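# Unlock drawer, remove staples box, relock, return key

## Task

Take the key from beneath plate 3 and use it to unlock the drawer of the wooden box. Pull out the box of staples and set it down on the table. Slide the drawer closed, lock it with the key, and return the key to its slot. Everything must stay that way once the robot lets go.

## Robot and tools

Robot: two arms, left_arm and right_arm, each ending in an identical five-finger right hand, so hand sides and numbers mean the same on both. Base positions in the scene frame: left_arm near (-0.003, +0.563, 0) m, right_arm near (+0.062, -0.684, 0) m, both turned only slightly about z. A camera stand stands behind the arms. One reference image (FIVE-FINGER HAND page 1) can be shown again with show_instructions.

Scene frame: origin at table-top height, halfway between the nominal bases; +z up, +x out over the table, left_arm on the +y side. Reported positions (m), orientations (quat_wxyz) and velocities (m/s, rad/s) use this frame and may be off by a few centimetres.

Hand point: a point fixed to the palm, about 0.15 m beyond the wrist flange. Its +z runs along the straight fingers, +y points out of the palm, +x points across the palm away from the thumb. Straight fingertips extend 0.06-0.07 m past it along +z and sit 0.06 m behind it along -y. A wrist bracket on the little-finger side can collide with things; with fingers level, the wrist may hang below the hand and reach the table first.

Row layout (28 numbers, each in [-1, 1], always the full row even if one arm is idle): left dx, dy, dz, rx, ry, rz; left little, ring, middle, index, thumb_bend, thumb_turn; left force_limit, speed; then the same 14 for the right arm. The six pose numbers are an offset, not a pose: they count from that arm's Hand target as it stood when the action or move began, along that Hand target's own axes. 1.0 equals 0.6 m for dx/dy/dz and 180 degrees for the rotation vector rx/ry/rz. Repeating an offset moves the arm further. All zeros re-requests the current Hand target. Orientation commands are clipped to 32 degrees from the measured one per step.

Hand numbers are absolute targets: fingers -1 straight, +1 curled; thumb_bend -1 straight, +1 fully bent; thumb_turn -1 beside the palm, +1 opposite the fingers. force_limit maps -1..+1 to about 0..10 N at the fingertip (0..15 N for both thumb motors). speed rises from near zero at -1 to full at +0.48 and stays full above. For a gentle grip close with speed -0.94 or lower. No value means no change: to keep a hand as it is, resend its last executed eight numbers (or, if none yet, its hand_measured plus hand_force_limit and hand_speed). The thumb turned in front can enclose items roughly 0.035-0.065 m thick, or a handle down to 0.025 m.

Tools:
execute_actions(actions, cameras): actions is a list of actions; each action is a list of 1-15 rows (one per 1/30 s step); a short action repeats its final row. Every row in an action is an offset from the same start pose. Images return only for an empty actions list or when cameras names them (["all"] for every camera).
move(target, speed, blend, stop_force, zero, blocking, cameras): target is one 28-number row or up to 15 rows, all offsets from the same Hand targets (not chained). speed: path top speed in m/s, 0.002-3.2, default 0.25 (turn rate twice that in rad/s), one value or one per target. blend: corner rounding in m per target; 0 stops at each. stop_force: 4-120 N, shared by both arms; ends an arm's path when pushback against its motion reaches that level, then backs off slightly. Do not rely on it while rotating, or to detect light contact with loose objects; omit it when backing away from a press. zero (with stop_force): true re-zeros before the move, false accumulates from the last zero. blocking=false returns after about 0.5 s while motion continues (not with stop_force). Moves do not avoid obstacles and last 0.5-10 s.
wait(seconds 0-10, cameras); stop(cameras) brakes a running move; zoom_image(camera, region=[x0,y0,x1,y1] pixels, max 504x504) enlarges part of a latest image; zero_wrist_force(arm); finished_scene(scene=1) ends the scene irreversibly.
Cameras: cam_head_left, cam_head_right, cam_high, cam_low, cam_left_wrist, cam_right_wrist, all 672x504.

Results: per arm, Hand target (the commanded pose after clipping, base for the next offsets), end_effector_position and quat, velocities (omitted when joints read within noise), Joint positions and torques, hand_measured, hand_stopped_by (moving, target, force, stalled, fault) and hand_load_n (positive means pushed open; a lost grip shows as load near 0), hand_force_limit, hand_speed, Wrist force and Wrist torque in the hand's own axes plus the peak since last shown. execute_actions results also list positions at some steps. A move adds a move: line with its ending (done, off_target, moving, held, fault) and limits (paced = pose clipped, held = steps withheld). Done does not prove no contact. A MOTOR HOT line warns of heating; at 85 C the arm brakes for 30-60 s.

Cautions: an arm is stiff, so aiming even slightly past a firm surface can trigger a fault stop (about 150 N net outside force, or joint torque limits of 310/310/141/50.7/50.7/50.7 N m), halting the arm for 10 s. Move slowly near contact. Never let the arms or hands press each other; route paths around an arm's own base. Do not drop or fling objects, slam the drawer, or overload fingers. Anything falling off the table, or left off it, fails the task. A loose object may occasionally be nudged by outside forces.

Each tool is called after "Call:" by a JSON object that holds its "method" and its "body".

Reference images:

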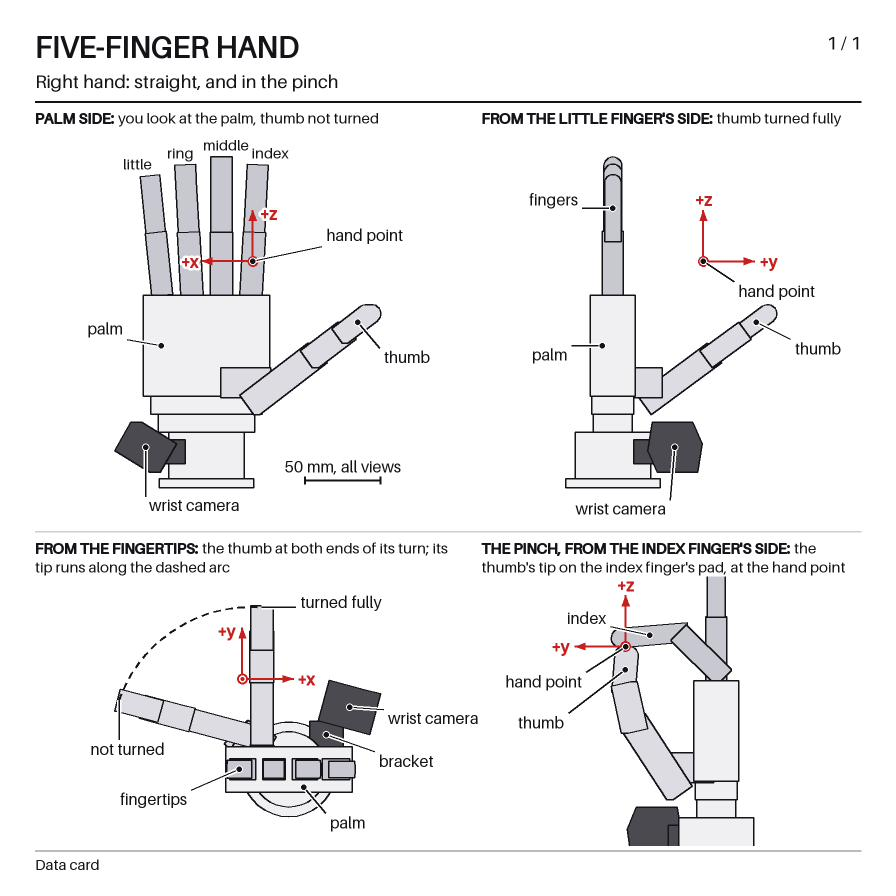

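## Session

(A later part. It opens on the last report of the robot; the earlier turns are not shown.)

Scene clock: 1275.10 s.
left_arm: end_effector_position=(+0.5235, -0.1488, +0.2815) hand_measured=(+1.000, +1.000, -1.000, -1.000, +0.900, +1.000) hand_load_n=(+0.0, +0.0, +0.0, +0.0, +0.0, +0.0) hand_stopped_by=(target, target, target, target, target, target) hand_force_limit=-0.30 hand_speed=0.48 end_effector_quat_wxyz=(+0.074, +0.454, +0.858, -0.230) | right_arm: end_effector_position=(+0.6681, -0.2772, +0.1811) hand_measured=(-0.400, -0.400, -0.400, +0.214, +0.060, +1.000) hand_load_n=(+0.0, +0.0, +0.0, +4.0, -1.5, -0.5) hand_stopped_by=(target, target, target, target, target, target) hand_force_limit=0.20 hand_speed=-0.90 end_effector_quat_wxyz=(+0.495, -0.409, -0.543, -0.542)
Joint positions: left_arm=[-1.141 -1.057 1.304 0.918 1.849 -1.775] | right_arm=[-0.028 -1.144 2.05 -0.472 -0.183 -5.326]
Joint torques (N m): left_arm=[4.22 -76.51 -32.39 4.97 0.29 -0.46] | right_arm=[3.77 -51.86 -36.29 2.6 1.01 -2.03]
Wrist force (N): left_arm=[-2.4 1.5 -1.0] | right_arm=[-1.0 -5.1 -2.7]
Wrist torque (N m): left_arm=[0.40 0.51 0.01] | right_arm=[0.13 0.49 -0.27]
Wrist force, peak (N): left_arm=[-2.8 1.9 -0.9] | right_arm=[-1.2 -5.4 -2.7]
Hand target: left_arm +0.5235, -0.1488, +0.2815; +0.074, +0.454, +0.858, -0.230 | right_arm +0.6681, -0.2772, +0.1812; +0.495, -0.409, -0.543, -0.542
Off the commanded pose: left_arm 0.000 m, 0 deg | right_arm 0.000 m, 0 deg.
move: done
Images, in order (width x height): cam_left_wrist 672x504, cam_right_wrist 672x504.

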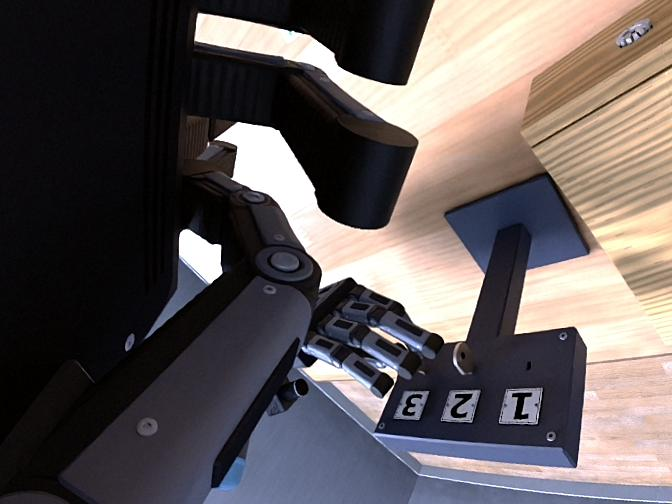

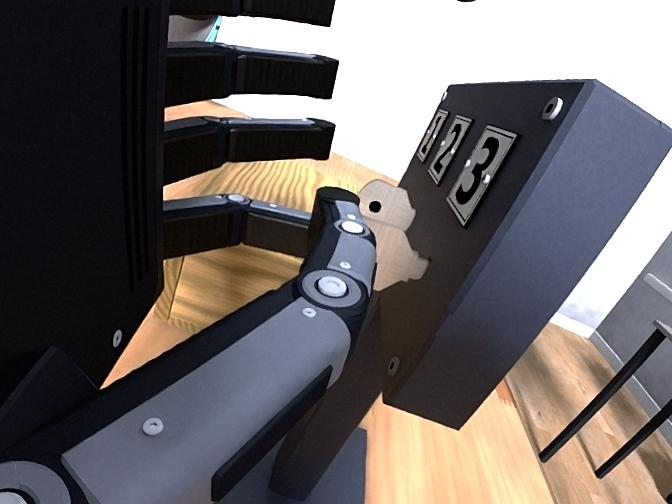

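Call:
{"method": "move", "body": {"target": [0,0,0,0,0,0,1,1,-1,-1,0.9,1,-0.3,0.48, -0.0003,0.0025,-0.00029,0,0,0,-0.4,-0.4,-0.4,0.216,0.06,1,0.2,-0.9], "speed": 0.01, "stop_force": 7, "cameras": ["cam_left_wrist","cam_right_wrist"]}}

Call:
{"method": "zoom_image", "body": {"camera": "cam_right_wrist", "region": [300, 160, 450, 310]}}

Call:
{"method": "zoom_image", "body": {"camera": "cam_left_wrist", "region": [384, 330, 434, 380]}}

Scene clock: 1276.57 s.
left_arm: end_effector_position=(+0.5235, -0.1488, +0.2815) hand_measured=(+1.000, +1.000, -1.000, -1.000, +0.900, +1.000) hand_load_n=(+0.0, +0.0, +0.0, +0.0, +0.0, +0.0) hand_stopped_by=(target, target, target, target, target, target) hand_force_limit=-0.30 hand_speed=0.48 end_effector_quat_wxyz=(+0.074, +0.454, +0.858, -0.230) | right_arm: end_effector_position=(+0.6696, -0.2773, +0.1812) hand_measured=(-0.400, -0.400, -0.400, +0.214, +0.062, +1.000) hand_load_n=(+0.0, +0.5, +0.0, +5.5, -6.5, -1.5) hand_stopped_by=(target, target, target, target, target, target) hand_force_limit=0.20 hand_speed=-0.90 end_effector_quat_wxyz=(+0.495, -0.409, -0.543, -0.542)
Joint positions: left_arm=[-1.141 -1.057 1.304 0.918 1.849 -1.775] | right_arm=[-0.028 -1.142 2.047 -0.47 -0.183 -5.326]
Joint torques (N m): left_arm=[2.01 -76.78 -32.16 4.89 -0.03 -0.34] | right_arm=[2.2 -55.41 -35.06 1.77 3.1 -2.95]
Wrist force (N): left_arm=[-2.7 1.6 -0.8] | right_arm=[0.5 -10.0 -2.3]
Wrist torque (N m): left_arm=[0.41 0.54 0.00] | right_arm=[0.10 0.53 -0.32]
Wrist force, peak (N): left_arm=[-3.0 1.8 -1.3] | right_arm=[0.5 -10.0 -2.3]
Hand target: left_arm +0.5235, -0.1488, +0.2815; +0.074, +0.454, +0.858, -0.230 | right_arm +0.6696, -0.2773, +0.1812; +0.495, -0.409, -0.543, -0.542
Off the commanded pose: left_arm 0.000 m, 0 deg | right_arm 0.000 m, 0 deg.
move: done
Images, in order (width x height): cam_left_wrist 672x504, cam_right_wrist 672x504.

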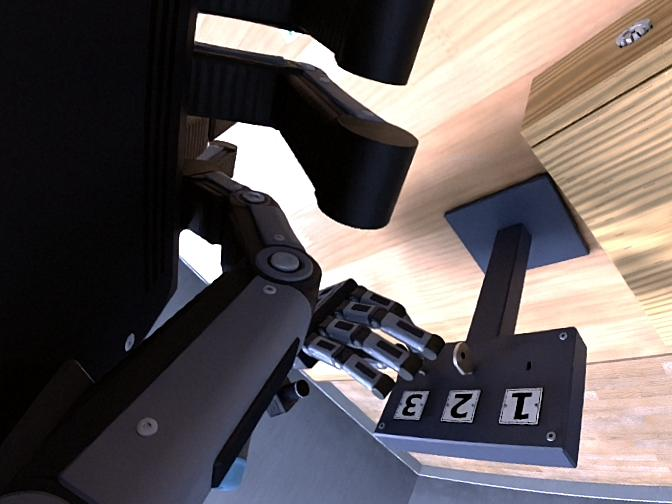

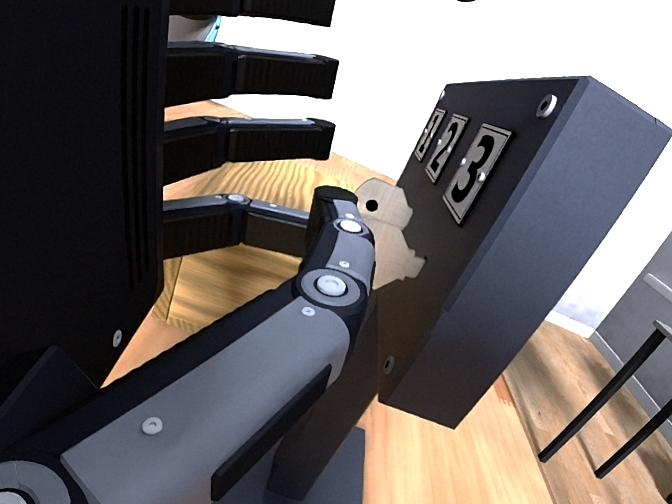

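Scaled by 3.360 from the camera's 672x504 image, which has a finer 960x720 frame.

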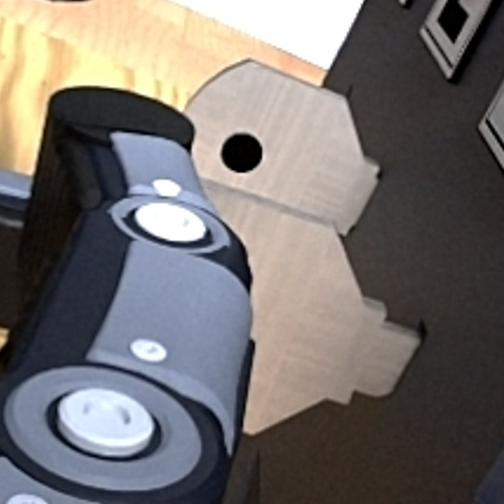

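Scaled by 10.080 from the camera's 672x504 image, which has a finer 960x720 frame.

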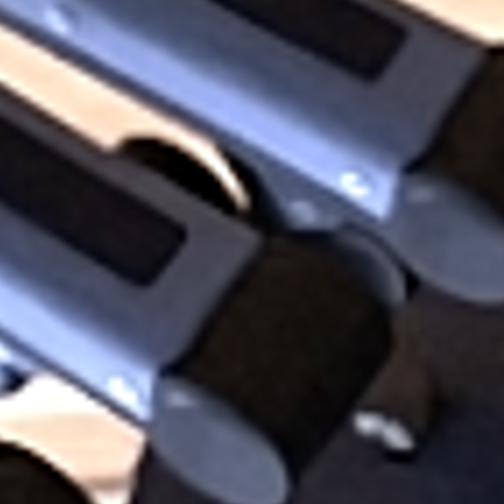

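Call:
{"method": "move", "body": {"target": [0,0,0,0,0,0,1,1,-1,-1,0.9,1,-0.3,0.48, 0,0,0,0,0,0,-0.4,-0.4,-0.4,0.0,0.06,1,0.2,-0.5], "speed": 0.01}}

Call:
{"method": "move", "body": {"target": [[0,0,0,0,0,0,1,1,-1,-1,0.9,1,-0.3,0.48, 0.00025,-0.0003,-0.0028,0,0,0,-0.4,-0.4,-0.4,-0.4,0.06,1,0.2,-0.2],[0,0,0,0,0,0,1,1,-1,-1,0.9,1,-0.3,0.48, 0.009,-0.0485,0.0029,0,0,0,-0.4,-0.4,-0.4,-0.4,0.06,1,0.2,-0.2]], "speed": 0.03, "cameras": ["cam_left_wrist","cam_right_wrist"]}}

Call:
{"method": "zoom_image", "body": {"camera": "cam_right_wrist", "region": [320, 160, 490, 330]}}

Call:
{"method": "zoom_image", "body": {"camera": "cam_left_wrist", "region": [384, 330, 434, 380]}}

Scene clock: 1279.23 s.
left_arm: end_effector_position=(+0.5235, -0.1488, +0.2815) hand_measured=(+1.000, +1.000, -1.000, -1.000, +0.900, +1.000) hand_load_n=(+0.0, +0.0, +0.0, +0.0, +0.0, +0.0) hand_stopped_by=(target, target, target, target, target, target) hand_force_limit=-0.30 hand_speed=0.48 end_effector_quat_wxyz=(+0.074, +0.454, +0.858, -0.230) | right_arm: end_effector_position=(+0.6696, -0.2773, +0.1812) hand_measured=(-0.400, -0.400, -0.400, +0.000, +0.060, +1.000) hand_load_n=(+0.0, +0.0, +0.0, +0.0, -2.0, +0.0) hand_stopped_by=(target, target, target, target, target, target) hand_force_limit=0.20 hand_speed=-0.50 end_effector_quat_wxyz=(+0.495, -0.409, -0.543, -0.542)
Joint positions: left_arm=[-1.141 -1.057 1.304 0.918 1.849 -1.775] | right_arm=[-0.028 -1.142 2.047 -0.47 -0.182 -5.326]
Joint torques (N m): left_arm=[4.83 -78.52 -32.52 5.03 0.01 -0.49] | right_arm=[-6.47 -66.75 -15.4 -0.06 -0.46 -2.11]
Wrist force (N): left_arm=[-2.5 1.6 -0.7] | right_arm=[-2.4 -2.4 -5.6]
Wrist torque (N m): left_arm=[0.41 0.51 0.02] | right_arm=[0.13 0.58 -0.28]
Wrist force, peak (N): left_arm=[-3.0 2.1 -0.7] | right_arm=[0.5 -10.0 -1.9]
Hand target: left_arm +0.5235, -0.1488, +0.2815; +0.074, +0.454, +0.858, -0.230 | right_arm +0.6696, -0.2773, +0.1812; +0.495, -0.409, -0.543, -0.542
Off the commanded pose: left_arm 0.000 m, 0 deg | right_arm 0.000 m, 0 deg.
move: done

Scene clock: 1281.17 s.
left_arm: end_effector_position=(+0.5235, -0.1488, +0.2815) hand_measured=(+1.000, +1.000, -1.000, -1.000, +0.900, +1.000) hand_load_n=(+0.0, +0.0, +0.0, +0.0, +0.0, +0.0) hand_stopped_by=(target, target, target, target, target, target) hand_force_limit=-0.30 hand_speed=0.48 end_effector_quat_wxyz=(+0.074, +0.454, +0.858, -0.230) | right_arm: end_effector_position=(+0.6397, -0.2783, +0.1813) hand_measured=(-0.400, -0.400, -0.400, -0.400, +0.060, +1.000) hand_load_n=(+0.0, +0.0, +0.0, +0.0, +0.0, +0.0) hand_stopped_by=(target, target, target, target, target, target) hand_force_limit=0.20 hand_speed=-0.20 end_effector_quat_wxyz=(+0.495, -0.409, -0.543, -0.542)
Joint positions: left_arm=[-1.141 -1.057 1.304 0.918 1.849 -1.775] | right_arm=[-0.034 -1.18 2.109 -0.508 -0.188 -5.313]
Joint torques (N m): left_arm=[3.74 -77.65 -32.68 4.97 0.27 -0.62] | right_arm=[-7.83 -48.73 -36.5 1.54 -2.05 2.51]
Wrist force (N): left_arm=[-2.5 1.3 -0.9] | right_arm=[-2.7 -0.3 -3.7]
Wrist torque (N m): left_arm=[0.37 0.51 0.00] | right_arm=[0.17 0.50 -0.42]
Wrist force, peak (N): left_arm=[-3.1 1.6 -1.2] | right_arm=[-2.6 -2.3 -5.6]
Hand target: left_arm +0.5235, -0.1488, +0.2815; +0.074, +0.454, +0.858, -0.230 | right_arm +0.6400, -0.2784, +0.1813; +0.495, -0.409, -0.543, -0.542
Off the commanded pose: left_arm 0.000 m, 0 deg | right_arm 0.000 m, 0 deg.
move: done
Images, in order (width x height): cam_left_wrist 672x504, cam_right_wrist 672x504.

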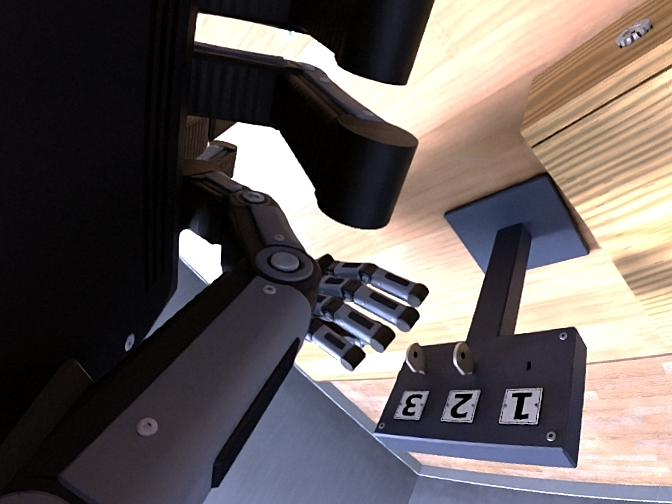

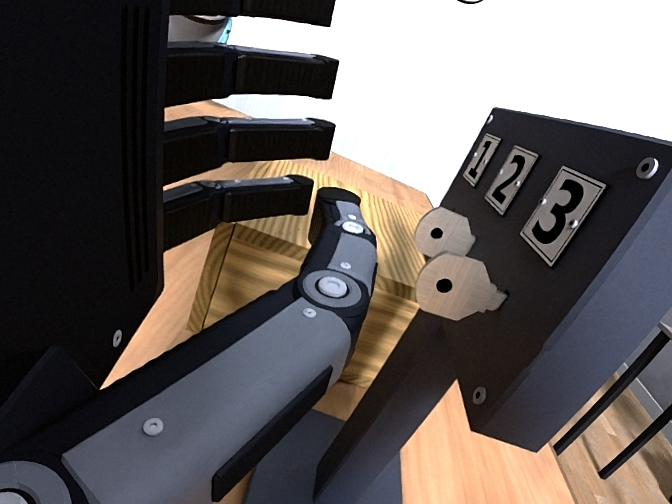

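Scaled by 2.965 from the camera's 672x504 image, which has a finer 960x720 frame.

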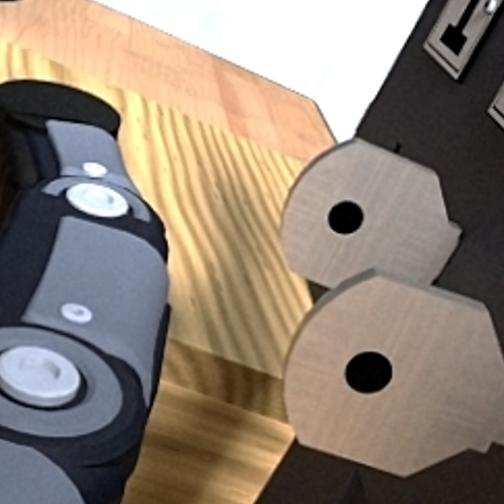

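Scaled by 10.080 from the camera's 672x504 image, which has a finer 960x720 frame.

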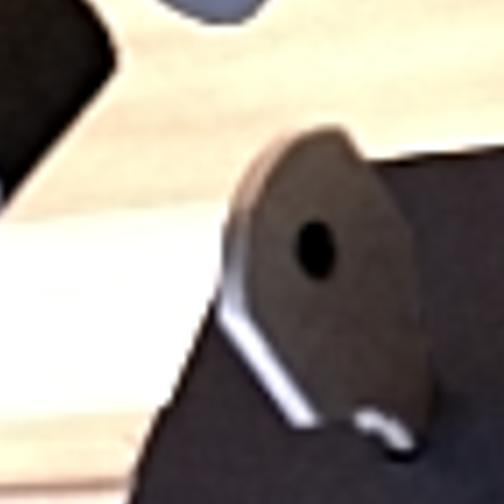

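Call:
{"method": "move", "body": {"target": [0,0,0,0,0,0,1,1,-1,-1,0.9,1,-0.3,0.48, -0.00185,0.00202,0.01981,0,0,0,-0.4,-0.4,-0.4,-0.4,0.06,1,0.2,-0.2], "speed": 0.03, "cameras": ["cam_left_wrist","cam_right_wrist"]}}

Call:
{"method": "zoom_image", "body": {"camera": "cam_right_wrist", "region": [300, 170, 470, 340]}}

Call:
{"method": "zoom_image", "body": {"camera": "cam_left_wrist", "region": [344, 310, 434, 400]}}

Scene clock: 1284.20 s.
left_arm: end_effector_position=(+0.5235, -0.1488, +0.2815) hand_measured=(+1.000, +1.000, -1.000, -1.000, +0.900, +1.000) hand_load_n=(+0.0, +0.0, +0.0, +0.0, +0.0, +0.0) hand_stopped_by=(target, target, target, target, target, target) hand_force_limit=-0.30 hand_speed=0.48 end_effector_quat_wxyz=(+0.074, +0.454, +0.858, -0.230) | right_arm: end_effector_position=(+0.6403, -0.2663, +0.1814) hand_measured=(-0.400, -0.400, -0.400, -0.400, +0.060, +1.000) hand_load_n=(+0.0, +0.0, +0.5, +0.0, +0.0, +0.5) hand_stopped_by=(target, target, target, target, target, target) hand_force_limit=0.20 hand_speed=-0.20 end_effector_quat_wxyz=(+0.495, -0.409, -0.543, -0.542)
Joint positions: left_arm=[-1.141 -1.057 1.304 0.918 1.849 -1.775] | right_arm=[-0.011 -1.165 2.092 -0.45 -0.167 -5.369]
Joint torques (N m): left_arm=[4.66 -78.11 -32.61 5.08 0.1 -0.68] | right_arm=[-11.51 -60.1 -23.73 -0.59 -2.91 1.75]
Wrist force (N): left_arm=[-2.3 1.8 -0.9] | right_arm=[-3.0 -0.6 -3.3]
Wrist torque (N m): left_arm=[0.46 0.49 0.03] | right_arm=[0.09 0.57 -0.27]
Wrist force, peak (N): left_arm=[-2.7 1.9 -1.9] | right_arm=[-3.2 -0.2 -4.2]
Hand target: left_arm +0.5235, -0.1488, +0.2815; +0.074, +0.454, +0.858, -0.230 | right_arm +0.6402, -0.2664, +0.1813; +0.495, -0.409, -0.543, -0.542
Off the commanded pose: left_arm 0.000 m, 0 deg | right_arm 0.000 m, 0 deg.
move: done
Images, in order (width x height): cam_left_wrist 672x504, cam_right_wrist 672x504.

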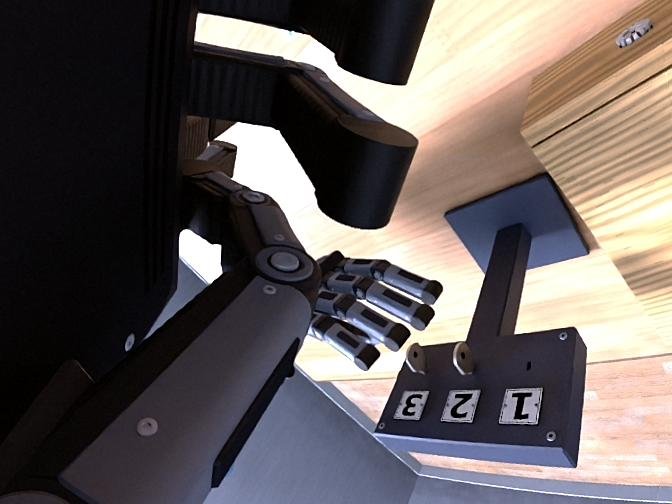

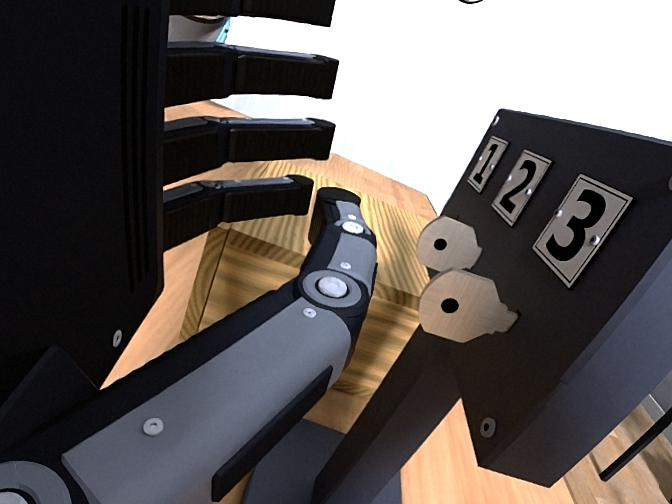

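Scaled by 2.965 from the camera's 672x504 image, which has a finer 960x720 frame.

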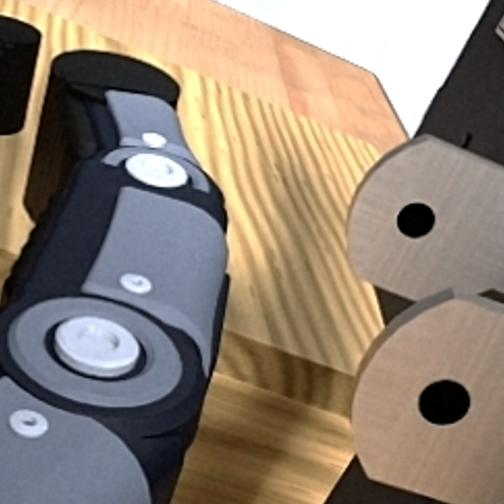

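Scaled by 5.600 from the camera's 672x504 image, which has a finer 960x720 frame.

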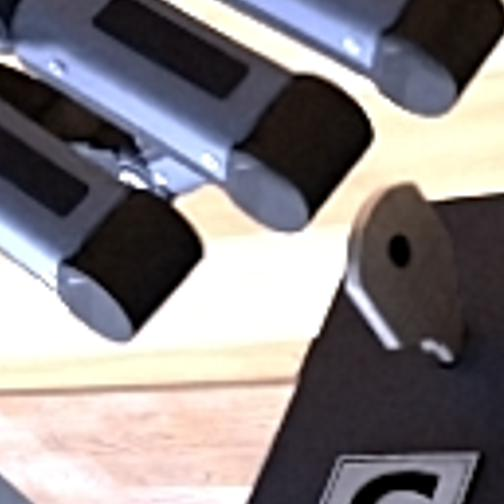

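Call:
{"method": "wait", "body": {"seconds": 0, "cameras": ["cam_left_wrist","cam_right_wrist"]}}

Scene clock: 1285.23 s.
left_arm: end_effector_position=(+0.5235, -0.1488, +0.2815) hand_measured=(+1.000, +1.000, -1.000, -1.000, +0.900, +1.000) hand_load_n=(+0.0, +0.0, +0.0, +0.0, +0.0, +0.0) hand_stopped_by=(target, target, target, target, target, target) hand_force_limit=-0.30 hand_speed=0.48 end_effector_quat_wxyz=(+0.074, +0.454, +0.858, -0.230) | right_arm: end_effector_position=(+0.6402, -0.2664, +0.1813) hand_measured=(-0.400, -0.400, -0.400, -0.400, +0.060, +1.000) hand_load_n=(+0.0, +0.0, +0.0, +0.0, +0.0, +0.0) hand_stopped_by=(target, target, target, target, target, target) hand_force_limit=0.20 hand_speed=-0.20 end_effector_quat_wxyz=(+0.495, -0.409, -0.543, -0.542)
Joint positions: left_arm=[-1.141 -1.057 1.304 0.918 1.849 -1.775] | right_arm=[-0.011 -1.165 2.092 -0.451 -0.168 -5.369]
Joint torques (N m): left_arm=[4.66 -78.91 -32.07 5.1 0.02 -0.7] | right_arm=[-10.37 -70.41 -8.65 -0.21 -2.94 2.62]
Wrist force (N): left_arm=[-2.4 2.0 -1.0] | right_arm=[-3.1 -0.4 -3.4]
Wrist torque (N m): left_arm=[0.48 0.51 0.02] | right_arm=[0.13 0.58 -0.30]
Wrist force, peak (N): left_arm=[-3.2 1.6 -1.3] | right_arm=[-3.3 -0.6 -3.6]
Hand target: left_arm +0.5235, -0.1488, +0.2815; +0.074, +0.454, +0.858, -0.230 | right_arm +0.6402, -0.2664, +0.1813; +0.495, -0.409, -0.543, -0.542
Off the commanded pose: left_arm 0.000 m, 0 deg | right_arm 0.000 m, 0 deg.
Images, in order (width x height): cam_left_wrist 672x504, cam_right_wrist 672x504.

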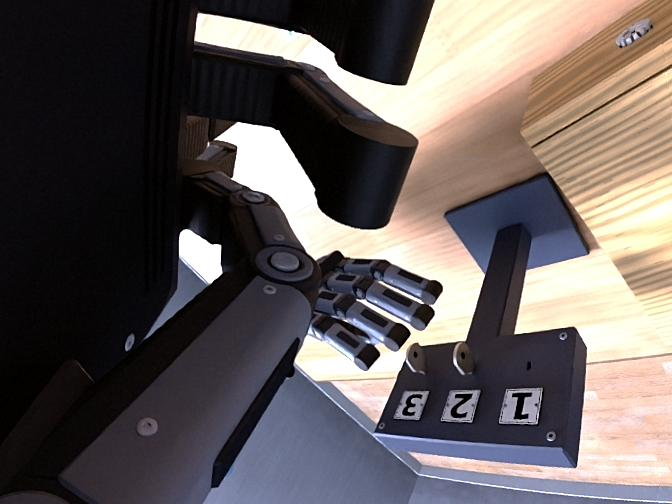

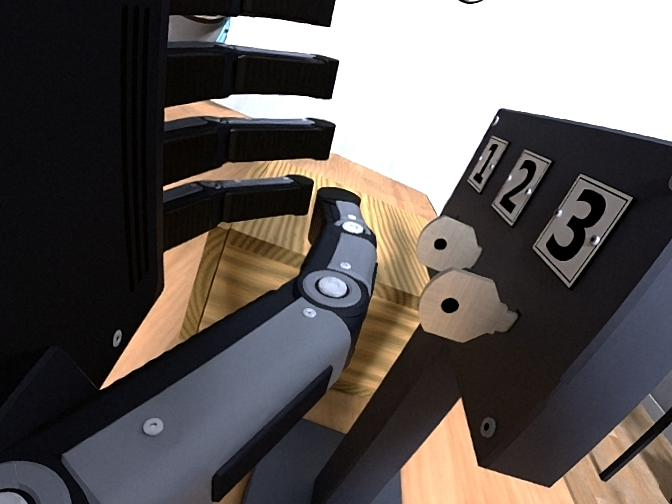

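Call:
{"method": "zoom_image", "body": {"camera": "cam_left_wrist", "region": [300, 230, 500, 430]}}

Call:
{"method": "zoom_image", "body": {"camera": "cam_right_wrist", "region": [280, 160, 560, 370]}}

Scaled by 2.520 from the camera's 672x504 image, which has a finer 960x720 frame.

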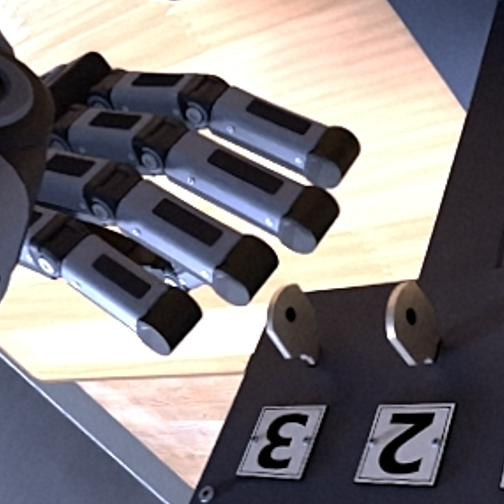

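Scaled by 1.800 from the camera's 672x504 image, which has a finer 960x720 frame.

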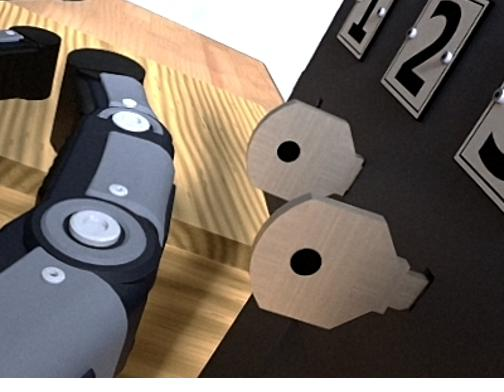

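Call:
{"method": "wait", "body": {"seconds": 0, "cameras": ["all"]}}

Scene clock: 1289.07 s.
left_arm: end_effector_position=(+0.5235, -0.1488, +0.2815) hand_measured=(+1.000, +1.000, -1.000, -1.000, +0.900, +1.000) hand_load_n=(+0.0, +0.0, +0.0, +0.0, +0.0, +0.0) hand_stopped_by=(target, target, target, target, target, target) hand_force_limit=-0.30 hand_speed=0.48 end_effector_quat_wxyz=(+0.074, +0.454, +0.858, -0.230) | right_arm: end_effector_position=(+0.6402, -0.2664, +0.1813) hand_measured=(-0.400, -0.400, -0.400, -0.400, +0.060, +1.000) hand_load_n=(+0.5, +0.0, +0.0, +0.0, +0.0, +0.0) hand_stopped_by=(target, target, target, target, target, target) hand_force_limit=0.20 hand_speed=-0.20 end_effector_quat_wxyz=(+0.495, -0.409, -0.543, -0.542)
Joint positions: left_arm=[-1.141 -1.057 1.304 0.918 1.849 -1.775] | right_arm=[-0.011 -1.165 2.092 -0.451 -0.168 -5.369]
Joint torques (N m): left_arm=[5.8 -78.6 -32.38 5 0.05 -0.69] | right_arm=[-8.8 -73.29 -9.13 -0.24 -2.99 2.63]
Wrist force (N): left_arm=[-2.7 1.3 -1.0] | right_arm=[-3.1 -0.4 -3.6]
Wrist torque (N m): left_arm=[0.37 0.55 -0.01] | right_arm=[0.14 0.59 -0.30]
Wrist force, peak (N): left_arm=[-2.8 2.1 -1.2] | right_arm=[-3.3 -0.7 -3.8]
Hand target: left_arm +0.5235, -0.1488, +0.2815; +0.074, +0.454, +0.858, -0.230 | right_arm +0.6402, -0.2664, +0.1813; +0.495, -0.409, -0.543, -0.542
Off the commanded pose: left_arm 0.000 m, 0 deg | right_arm 0.000 m, 0 deg.

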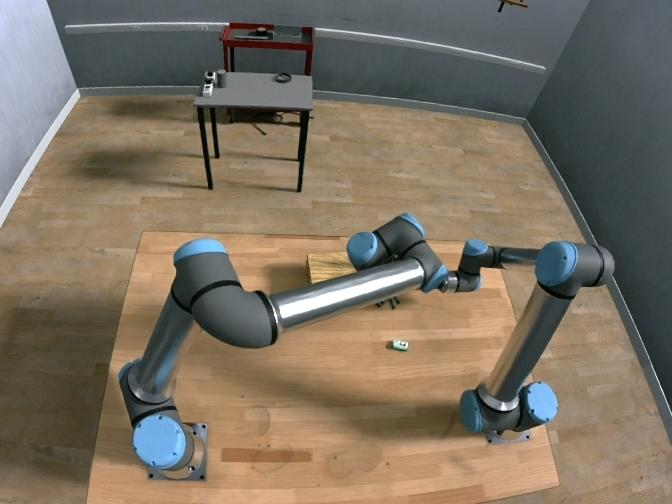

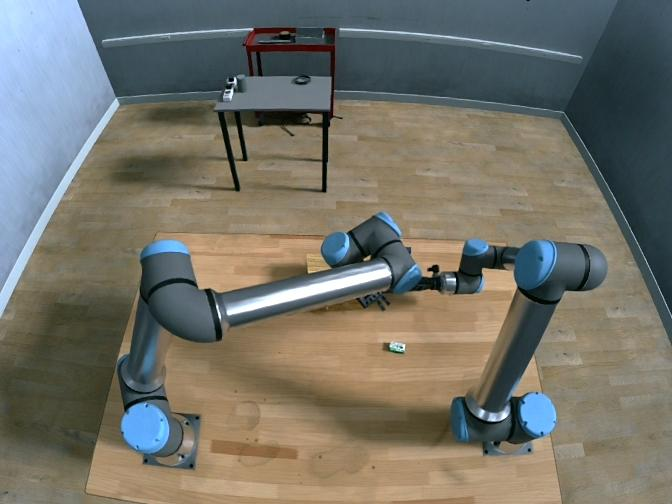

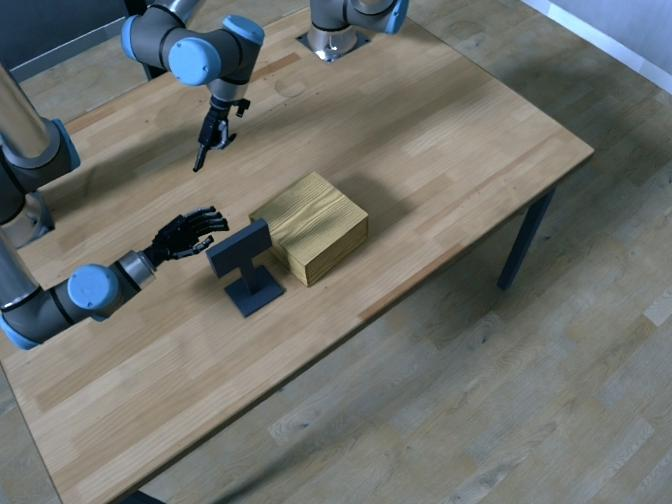

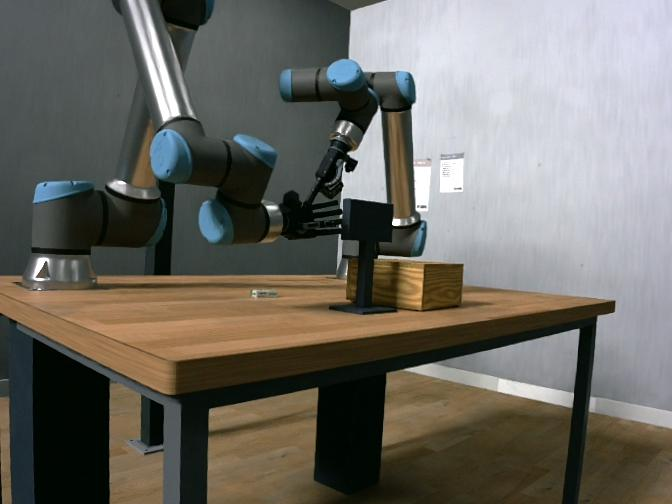

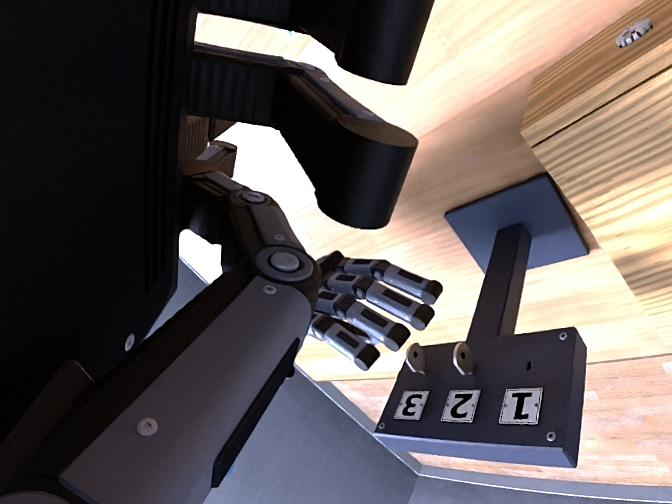

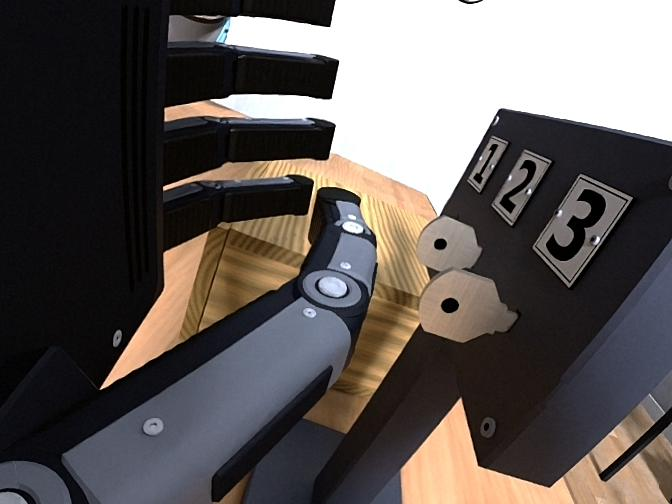

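Call:
{"method": "move", "body": {"target": [0,0,0,0,0,0,1,1,-1,-1,0.9,1,-0.3,0.48,-0.022643,-0.003128,0.008297,0,0,0,-0.4,-0.4,-0.4,-0.4,0.06,1,0.2,-0.2], "speed": 0.03, "cameras": ["cam_left_wrist","cam_right_wrist"]}}

Scene clock: 1292.27 s.
left_arm: end_effector_position=(+0.5235, -0.1488, +0.2815) hand_measured=(+1.000, +1.000, -1.000, -1.000, +0.900, +1.000) hand_load_n=(+0.0, +0.0, +0.0, +0.0, +0.0, +0.0) hand_stopped_by=(target, target, target, target, target, target) hand_force_limit=-0.30 hand_speed=0.48 end_effector_quat_wxyz=(+0.074, +0.454, +0.858, -0.230) | right_arm: end_effector_position=(+0.6403, -0.2603, +0.1680) hand_measured=(-0.400, -0.400, -0.400, -0.400, +0.060, +1.000) hand_load_n=(+0.0, +0.0, +0.0, +0.0, +0.0, +0.0) hand_stopped_by=(target, target, target, target, target, target) hand_force_limit=0.20 hand_speed=-0.20 end_effector_quat_wxyz=(+0.495, -0.409, -0.543, -0.542)
Joint positions: left_arm=[-1.141 -1.057 1.304 0.918 1.849 -1.775] | right_arm=[0 -1.136 2.087 -0.441 -0.157 -5.402]
Joint torques (N m): left_arm=[5.14 -78.42 -32.5 4.93 0.08 -0.85] | right_arm=[-5.47 -81.86 -32.14 3.65 -1.4 0.3]
Wrist force (N): left_arm=[-2.6 1.5 -1.2] | right_arm=[-3.3 -0.5 -3.6]
Wrist torque (N m): left_arm=[0.42 0.55 0.00] | right_arm=[0.13 0.63 -0.28]
Wrist force, peak (N): left_arm=[-3.0 1.5 -1.4] | right_arm=[-3.5 -0.6 -3.5]
Hand target: left_arm +0.5235, -0.1488, +0.2815; +0.074, +0.454, +0.858, -0.230 | right_arm +0.6403, -0.2603, +0.1681; +0.495, -0.409, -0.543, -0.542
Off the commanded pose: left_arm 0.000 m, 0 deg | right_arm 0.000 m, 0 deg.
move: done
Images, in order (width x height): cam_left_wrist 672x504, cam_right_wrist 672x504.

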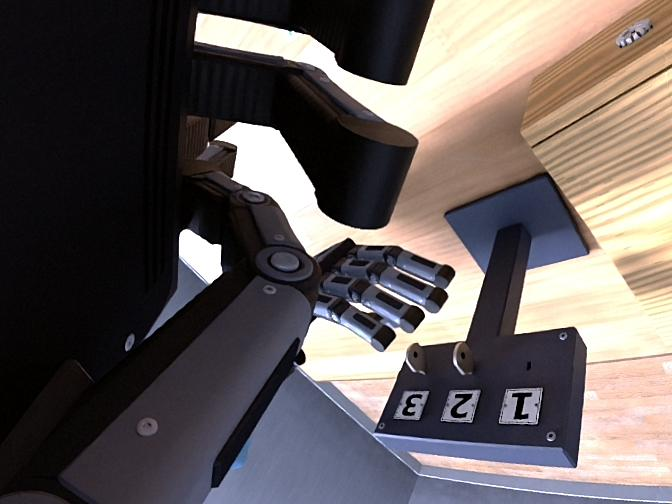

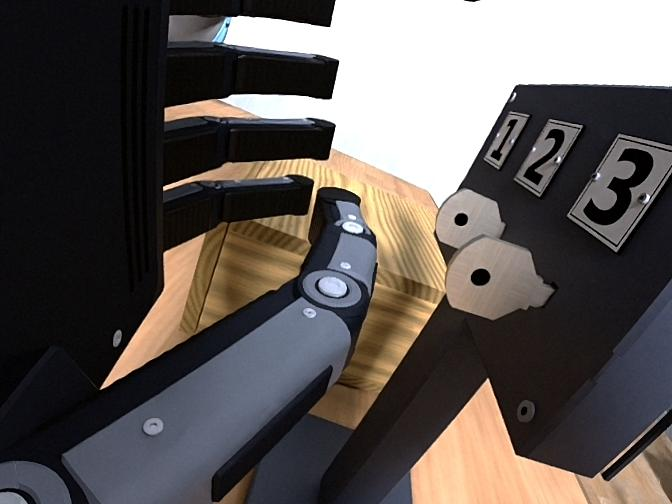

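Call:
{"method": "zoom_image", "body": {"camera": "cam_left_wrist", "region": [320, 250, 480, 410]}}

Scaled by 3.150 from the camera's 672x504 image, which has a finer 960x720 frame.

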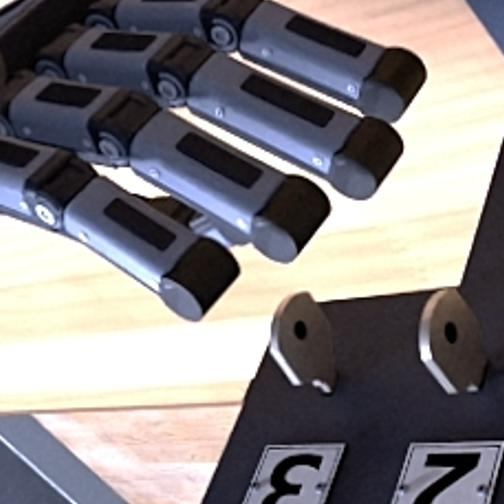

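Call:
{"method": "move", "body": {"target": [0,0,0,0,0,0,1,1,-1,-1,0.9,1,-0.3,0.48,-0.00444,0.024435,-0.002895,0,0,0,-0.4,-0.4,-0.4,-0.4,0.06,1,0.2,-0.2], "speed": 0.03, "stop_force": 6, "cameras": ["cam_left_wrist","cam_right_wrist"]}}

Scene clock: 1294.50 s.
left_arm: end_effector_position=(+0.5235, -0.1488, +0.2815) hand_measured=(+1.000, +1.000, -1.000, -1.000, +0.900, +1.000) hand_load_n=(+0.0, +0.0, +0.0, +0.0, +0.0, +0.0) hand_stopped_by=(target, target, target, target, target, target) hand_force_limit=-0.30 hand_speed=0.48 end_effector_quat_wxyz=(+0.074, +0.454, +0.858, -0.230) | right_arm: end_effector_position=(+0.6553, -0.2606, +0.1680) hand_measured=(-0.400, -0.400, -0.400, -0.400, +0.060, +1.000) hand_load_n=(+0.0, +0.0, +0.0, +0.0, +0.0, +0.0) hand_stopped_by=(target, target, target, target, target, target) hand_force_limit=0.20 hand_speed=-0.20 end_effector_quat_wxyz=(+0.495, -0.409, -0.543, -0.542)
Joint positions: left_arm=[-1.141 -1.057 1.304 0.918 1.849 -1.775] | right_arm=[0 -1.119 2.057 -0.427 -0.157 -5.404]
Joint torques (N m): left_arm=[5.27 -79.31 -32.35 5 0.02 -0.84] | right_arm=[7.74 -82.18 -9.28 0.9 1.16 -0.37]
Wrist force (N): left_arm=[-2.4 1.5 -0.9] | right_arm=[-2.9 -0.3 -3.5]
Wrist torque (N m): left_arm=[0.40 0.49 0.02] | right_arm=[0.15 0.57 -0.23]
Wrist force, peak (N): left_arm=[-3.0 1.7 -1.3] | right_arm=[-3.5 -0.4 -3.7]
Hand target: left_arm +0.5235, -0.1488, +0.2815; +0.074, +0.454, +0.858, -0.230 | right_arm +0.6553, -0.2606, +0.1680; +0.495, -0.409, -0.543, -0.542
Off the commanded pose: left_arm 0.000 m, 0 deg | right_arm 0.000 m, 0 deg.
move: done
Images, in order (width x height): cam_left_wrist 672x504, cam_right_wrist 672x504.

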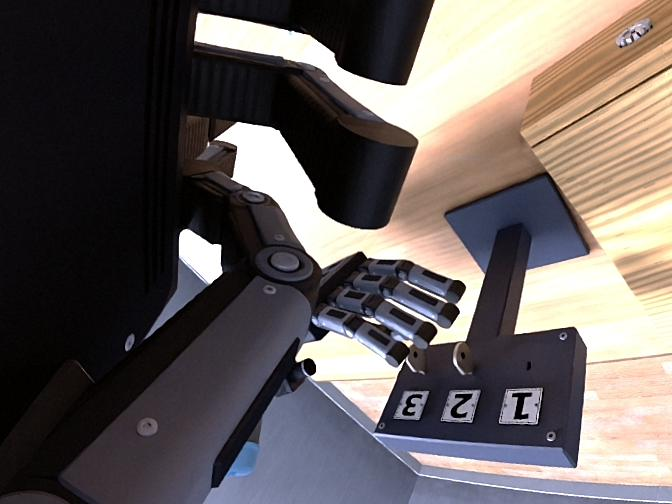

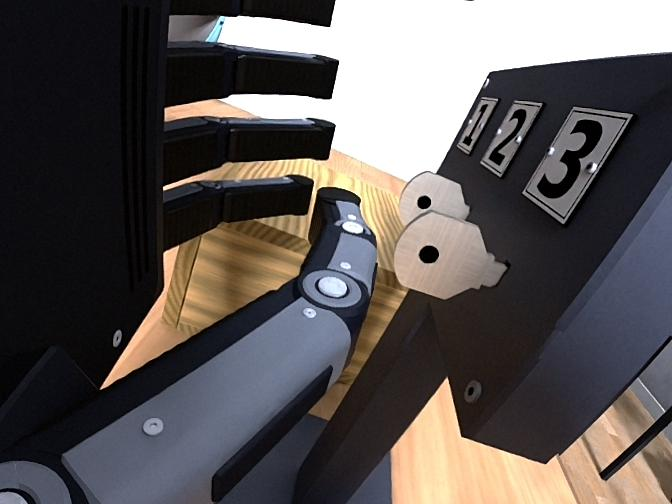

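Call:
{"method": "move", "body": {"target": [0,0,0,0,0,0,1,1,-1,-1,0.9,1,-0.3,0.48,-0.00148,0.008145,-0.000965,0,0,0,-0.4,-0.4,-0.4,-0.4,0.06,1,0.2,-0.2], "speed": 0.01, "stop_force": 5, "cameras": ["cam_left_wrist","cam_right_wrist"]}}

Call:
{"method": "zoom_image", "body": {"camera": "cam_right_wrist", "region": [280, 140, 520, 320]}}

Call:
{"method": "zoom_image", "body": {"camera": "cam_left_wrist", "region": [360, 290, 500, 410]}}

Scene clock: 1296.13 s.
left_arm: end_effector_position=(+0.5235, -0.1488, +0.2815) hand_measured=(+1.000, +1.000, -1.000, -1.000, +0.900, +1.000) hand_load_n=(+0.0, +0.0, +0.0, +0.0, +0.0, +0.0) hand_stopped_by=(target, target, target, target, target, target) hand_force_limit=-0.30 hand_speed=0.48 end_effector_quat_wxyz=(+0.074, +0.454, +0.858, -0.230) | right_arm: end_effector_position=(+0.6604, -0.2607, +0.1680) hand_measured=(-0.400, -0.400, -0.400, -0.400, +0.060, +1.000) hand_load_n=(+0.0, +0.0, -0.5, +0.0, +0.0, +0.0) hand_stopped_by=(target, target, target, target, target, target) hand_force_limit=0.20 hand_speed=-0.20 end_effector_quat_wxyz=(+0.495, -0.409, -0.543, -0.542)
Joint positions: left_arm=[-1.141 -1.057 1.304 0.918 1.849 -1.775] | right_arm=[0.001 -1.114 2.047 -0.422 -0.157 -5.404]
Joint torques (N m): left_arm=[4.94 -79.27 -32.33 4.94 -0.15 -1.04] | right_arm=[5.89 -68.54 -10.07 3.12 1.53 -2.72]
Wrist force (N): left_arm=[-2.5 1.5 -1.3] | right_arm=[-3.2 -0.2 -3.3]
Wrist torque (N m): left_arm=[0.43 0.53 0.01] | right_arm=[0.17 0.60 -0.25]
Wrist force, peak (N): left_arm=[-3.0 1.7 -1.1] | right_arm=[-3.6 -0.1 -3.7]
Hand target: left_arm +0.5235, -0.1488, +0.2815; +0.074, +0.454, +0.858, -0.230 | right_arm +0.6603, -0.2607, +0.1680; +0.495, -0.409, -0.543, -0.542
Off the commanded pose: left_arm 0.000 m, 0 deg | right_arm 0.000 m, 0 deg.
move: done
Images, in order (width x height): cam_left_wrist 672x504, cam_right_wrist 672x504.

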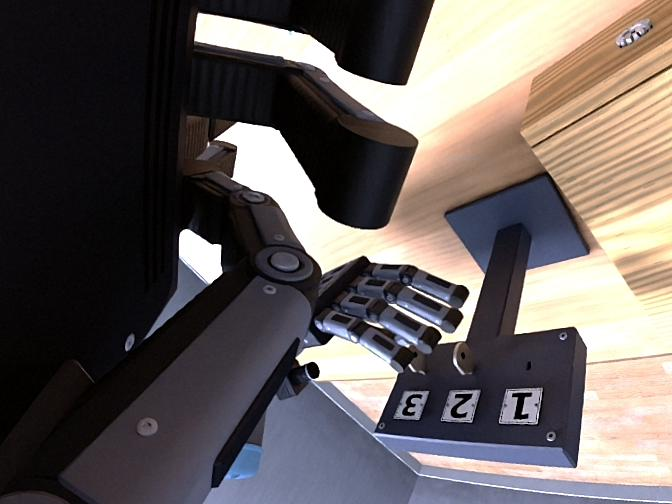

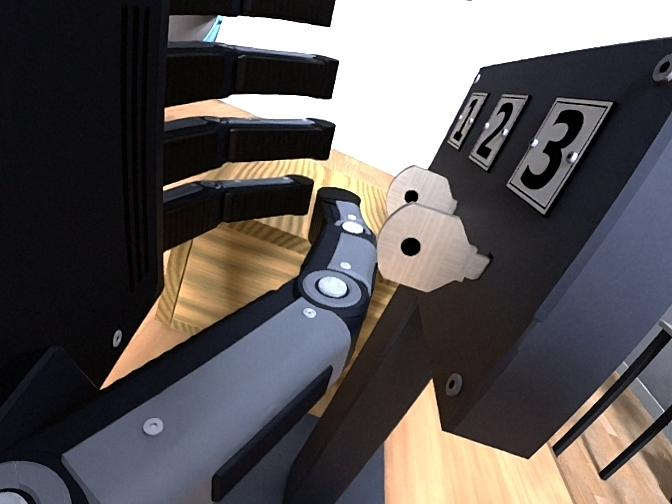

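Scaled by 2.100 from the camera's 672x504 image, which has a finer 960x720 frame.

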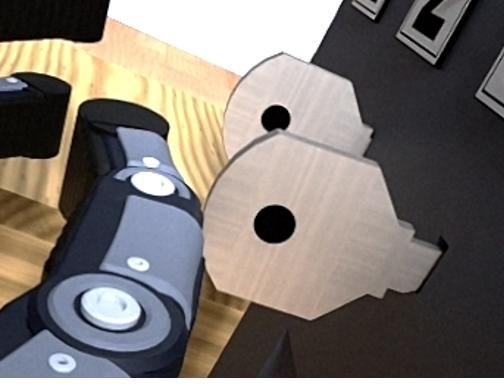

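Scaled by 3.600 from the camera's 672x504 image, which has a finer 960x720 frame.

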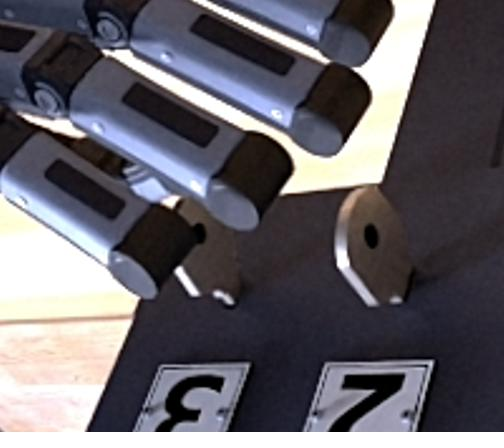

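Call:
{"method": "move", "body": {"target": [0,0,0,0,0,0,1,1,-1,-1,0.9,1,-0.3,0.48,-0.001184,0.006516,-0.000772,0,0,0,-0.4,-0.4,-0.4,-0.4,0.06,1,0.2,-0.2], "speed": 0.01, "stop_force": 5, "cameras": ["cam_left_wrist","cam_right_wrist"]}}

Call:
{"method": "zoom_image", "body": {"camera": "cam_right_wrist", "region": [280, 140, 520, 320]}}

Scene clock: 1297.53 s.
left_arm: end_effector_position=(+0.5235, -0.1488, +0.2815) hand_measured=(+1.000, +1.000, -1.000, -1.000, +0.900, +1.000) hand_load_n=(+0.0, +0.0, +0.0, +0.0, +0.0, +0.0) hand_stopped_by=(target, target, target, target, target, target) hand_force_limit=-0.30 hand_speed=0.48 end_effector_quat_wxyz=(+0.074, +0.454, +0.858, -0.230) | right_arm: end_effector_position=(+0.6644, -0.2608, +0.1680) hand_measured=(-0.400, -0.400, -0.400, -0.400, +0.060, +1.000) hand_load_n=(+0.0, +0.0, +0.0, +0.0, -2.5, -1.0) hand_stopped_by=(target, target, target, target, target, target) hand_force_limit=0.20 hand_speed=-0.20 end_effector_quat_wxyz=(+0.495, -0.409, -0.543, -0.542)
Joint positions: left_arm=[-1.141 -1.057 1.304 0.918 1.849 -1.775] | right_arm=[0.001 -1.109 2.039 -0.418 -0.157 -5.405]
Joint torques (N m): left_arm=[4.73 -78 -32.6 4.94 -0.01 -1.03] | right_arm=[4.38 -68.39 -19.31 2.38 1.41 -2.94]
Wrist force (N): left_arm=[-2.7 1.5 -1.1] | right_arm=[-2.6 -3.4 -3.5]
Wrist torque (N m): left_arm=[0.42 0.55 -0.01] | right_arm=[0.11 0.58 -0.29]
Wrist force, peak (N): left_arm=[-3.0 2.1 -0.9] | right_arm=[-3.1 -3.5 -3.8]
Hand target: left_arm +0.5235, -0.1488, +0.2815; +0.074, +0.454, +0.858, -0.230 | right_arm +0.6643, -0.2608, +0.1680; +0.495, -0.409, -0.543, -0.542
Off the commanded pose: left_arm 0.000 m, 0 deg | right_arm 0.000 m, 0 deg.
move: done
Images, in order (width x height): cam_left_wrist 672x504, cam_right_wrist 672x504.

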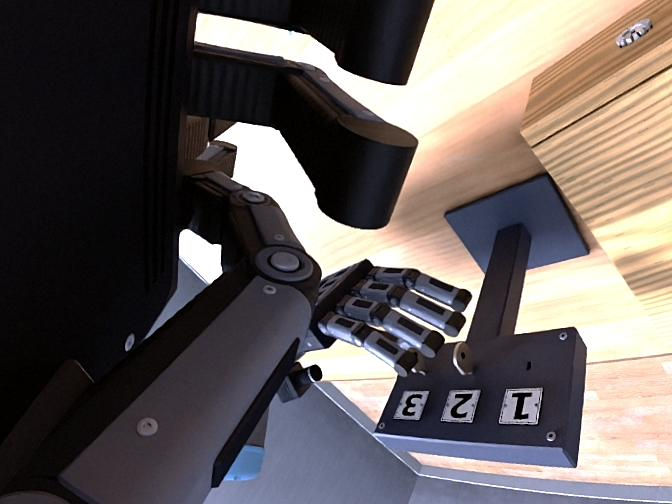

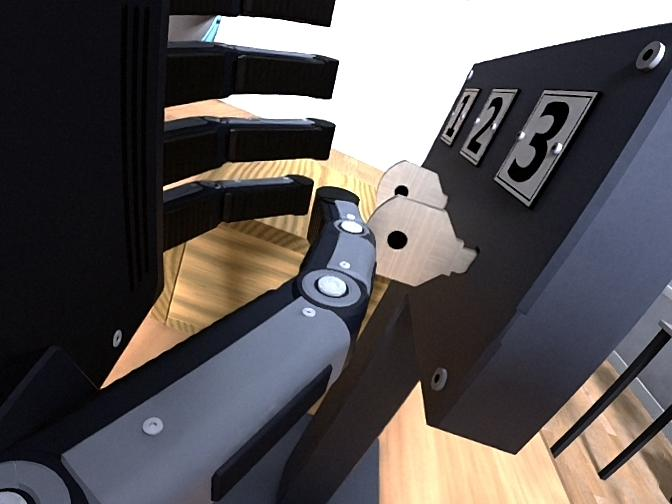

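Scaled by 2.100 from the camera's 672x504 image, which has a finer 960x720 frame.

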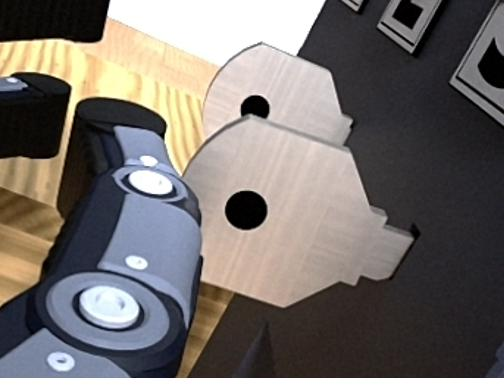

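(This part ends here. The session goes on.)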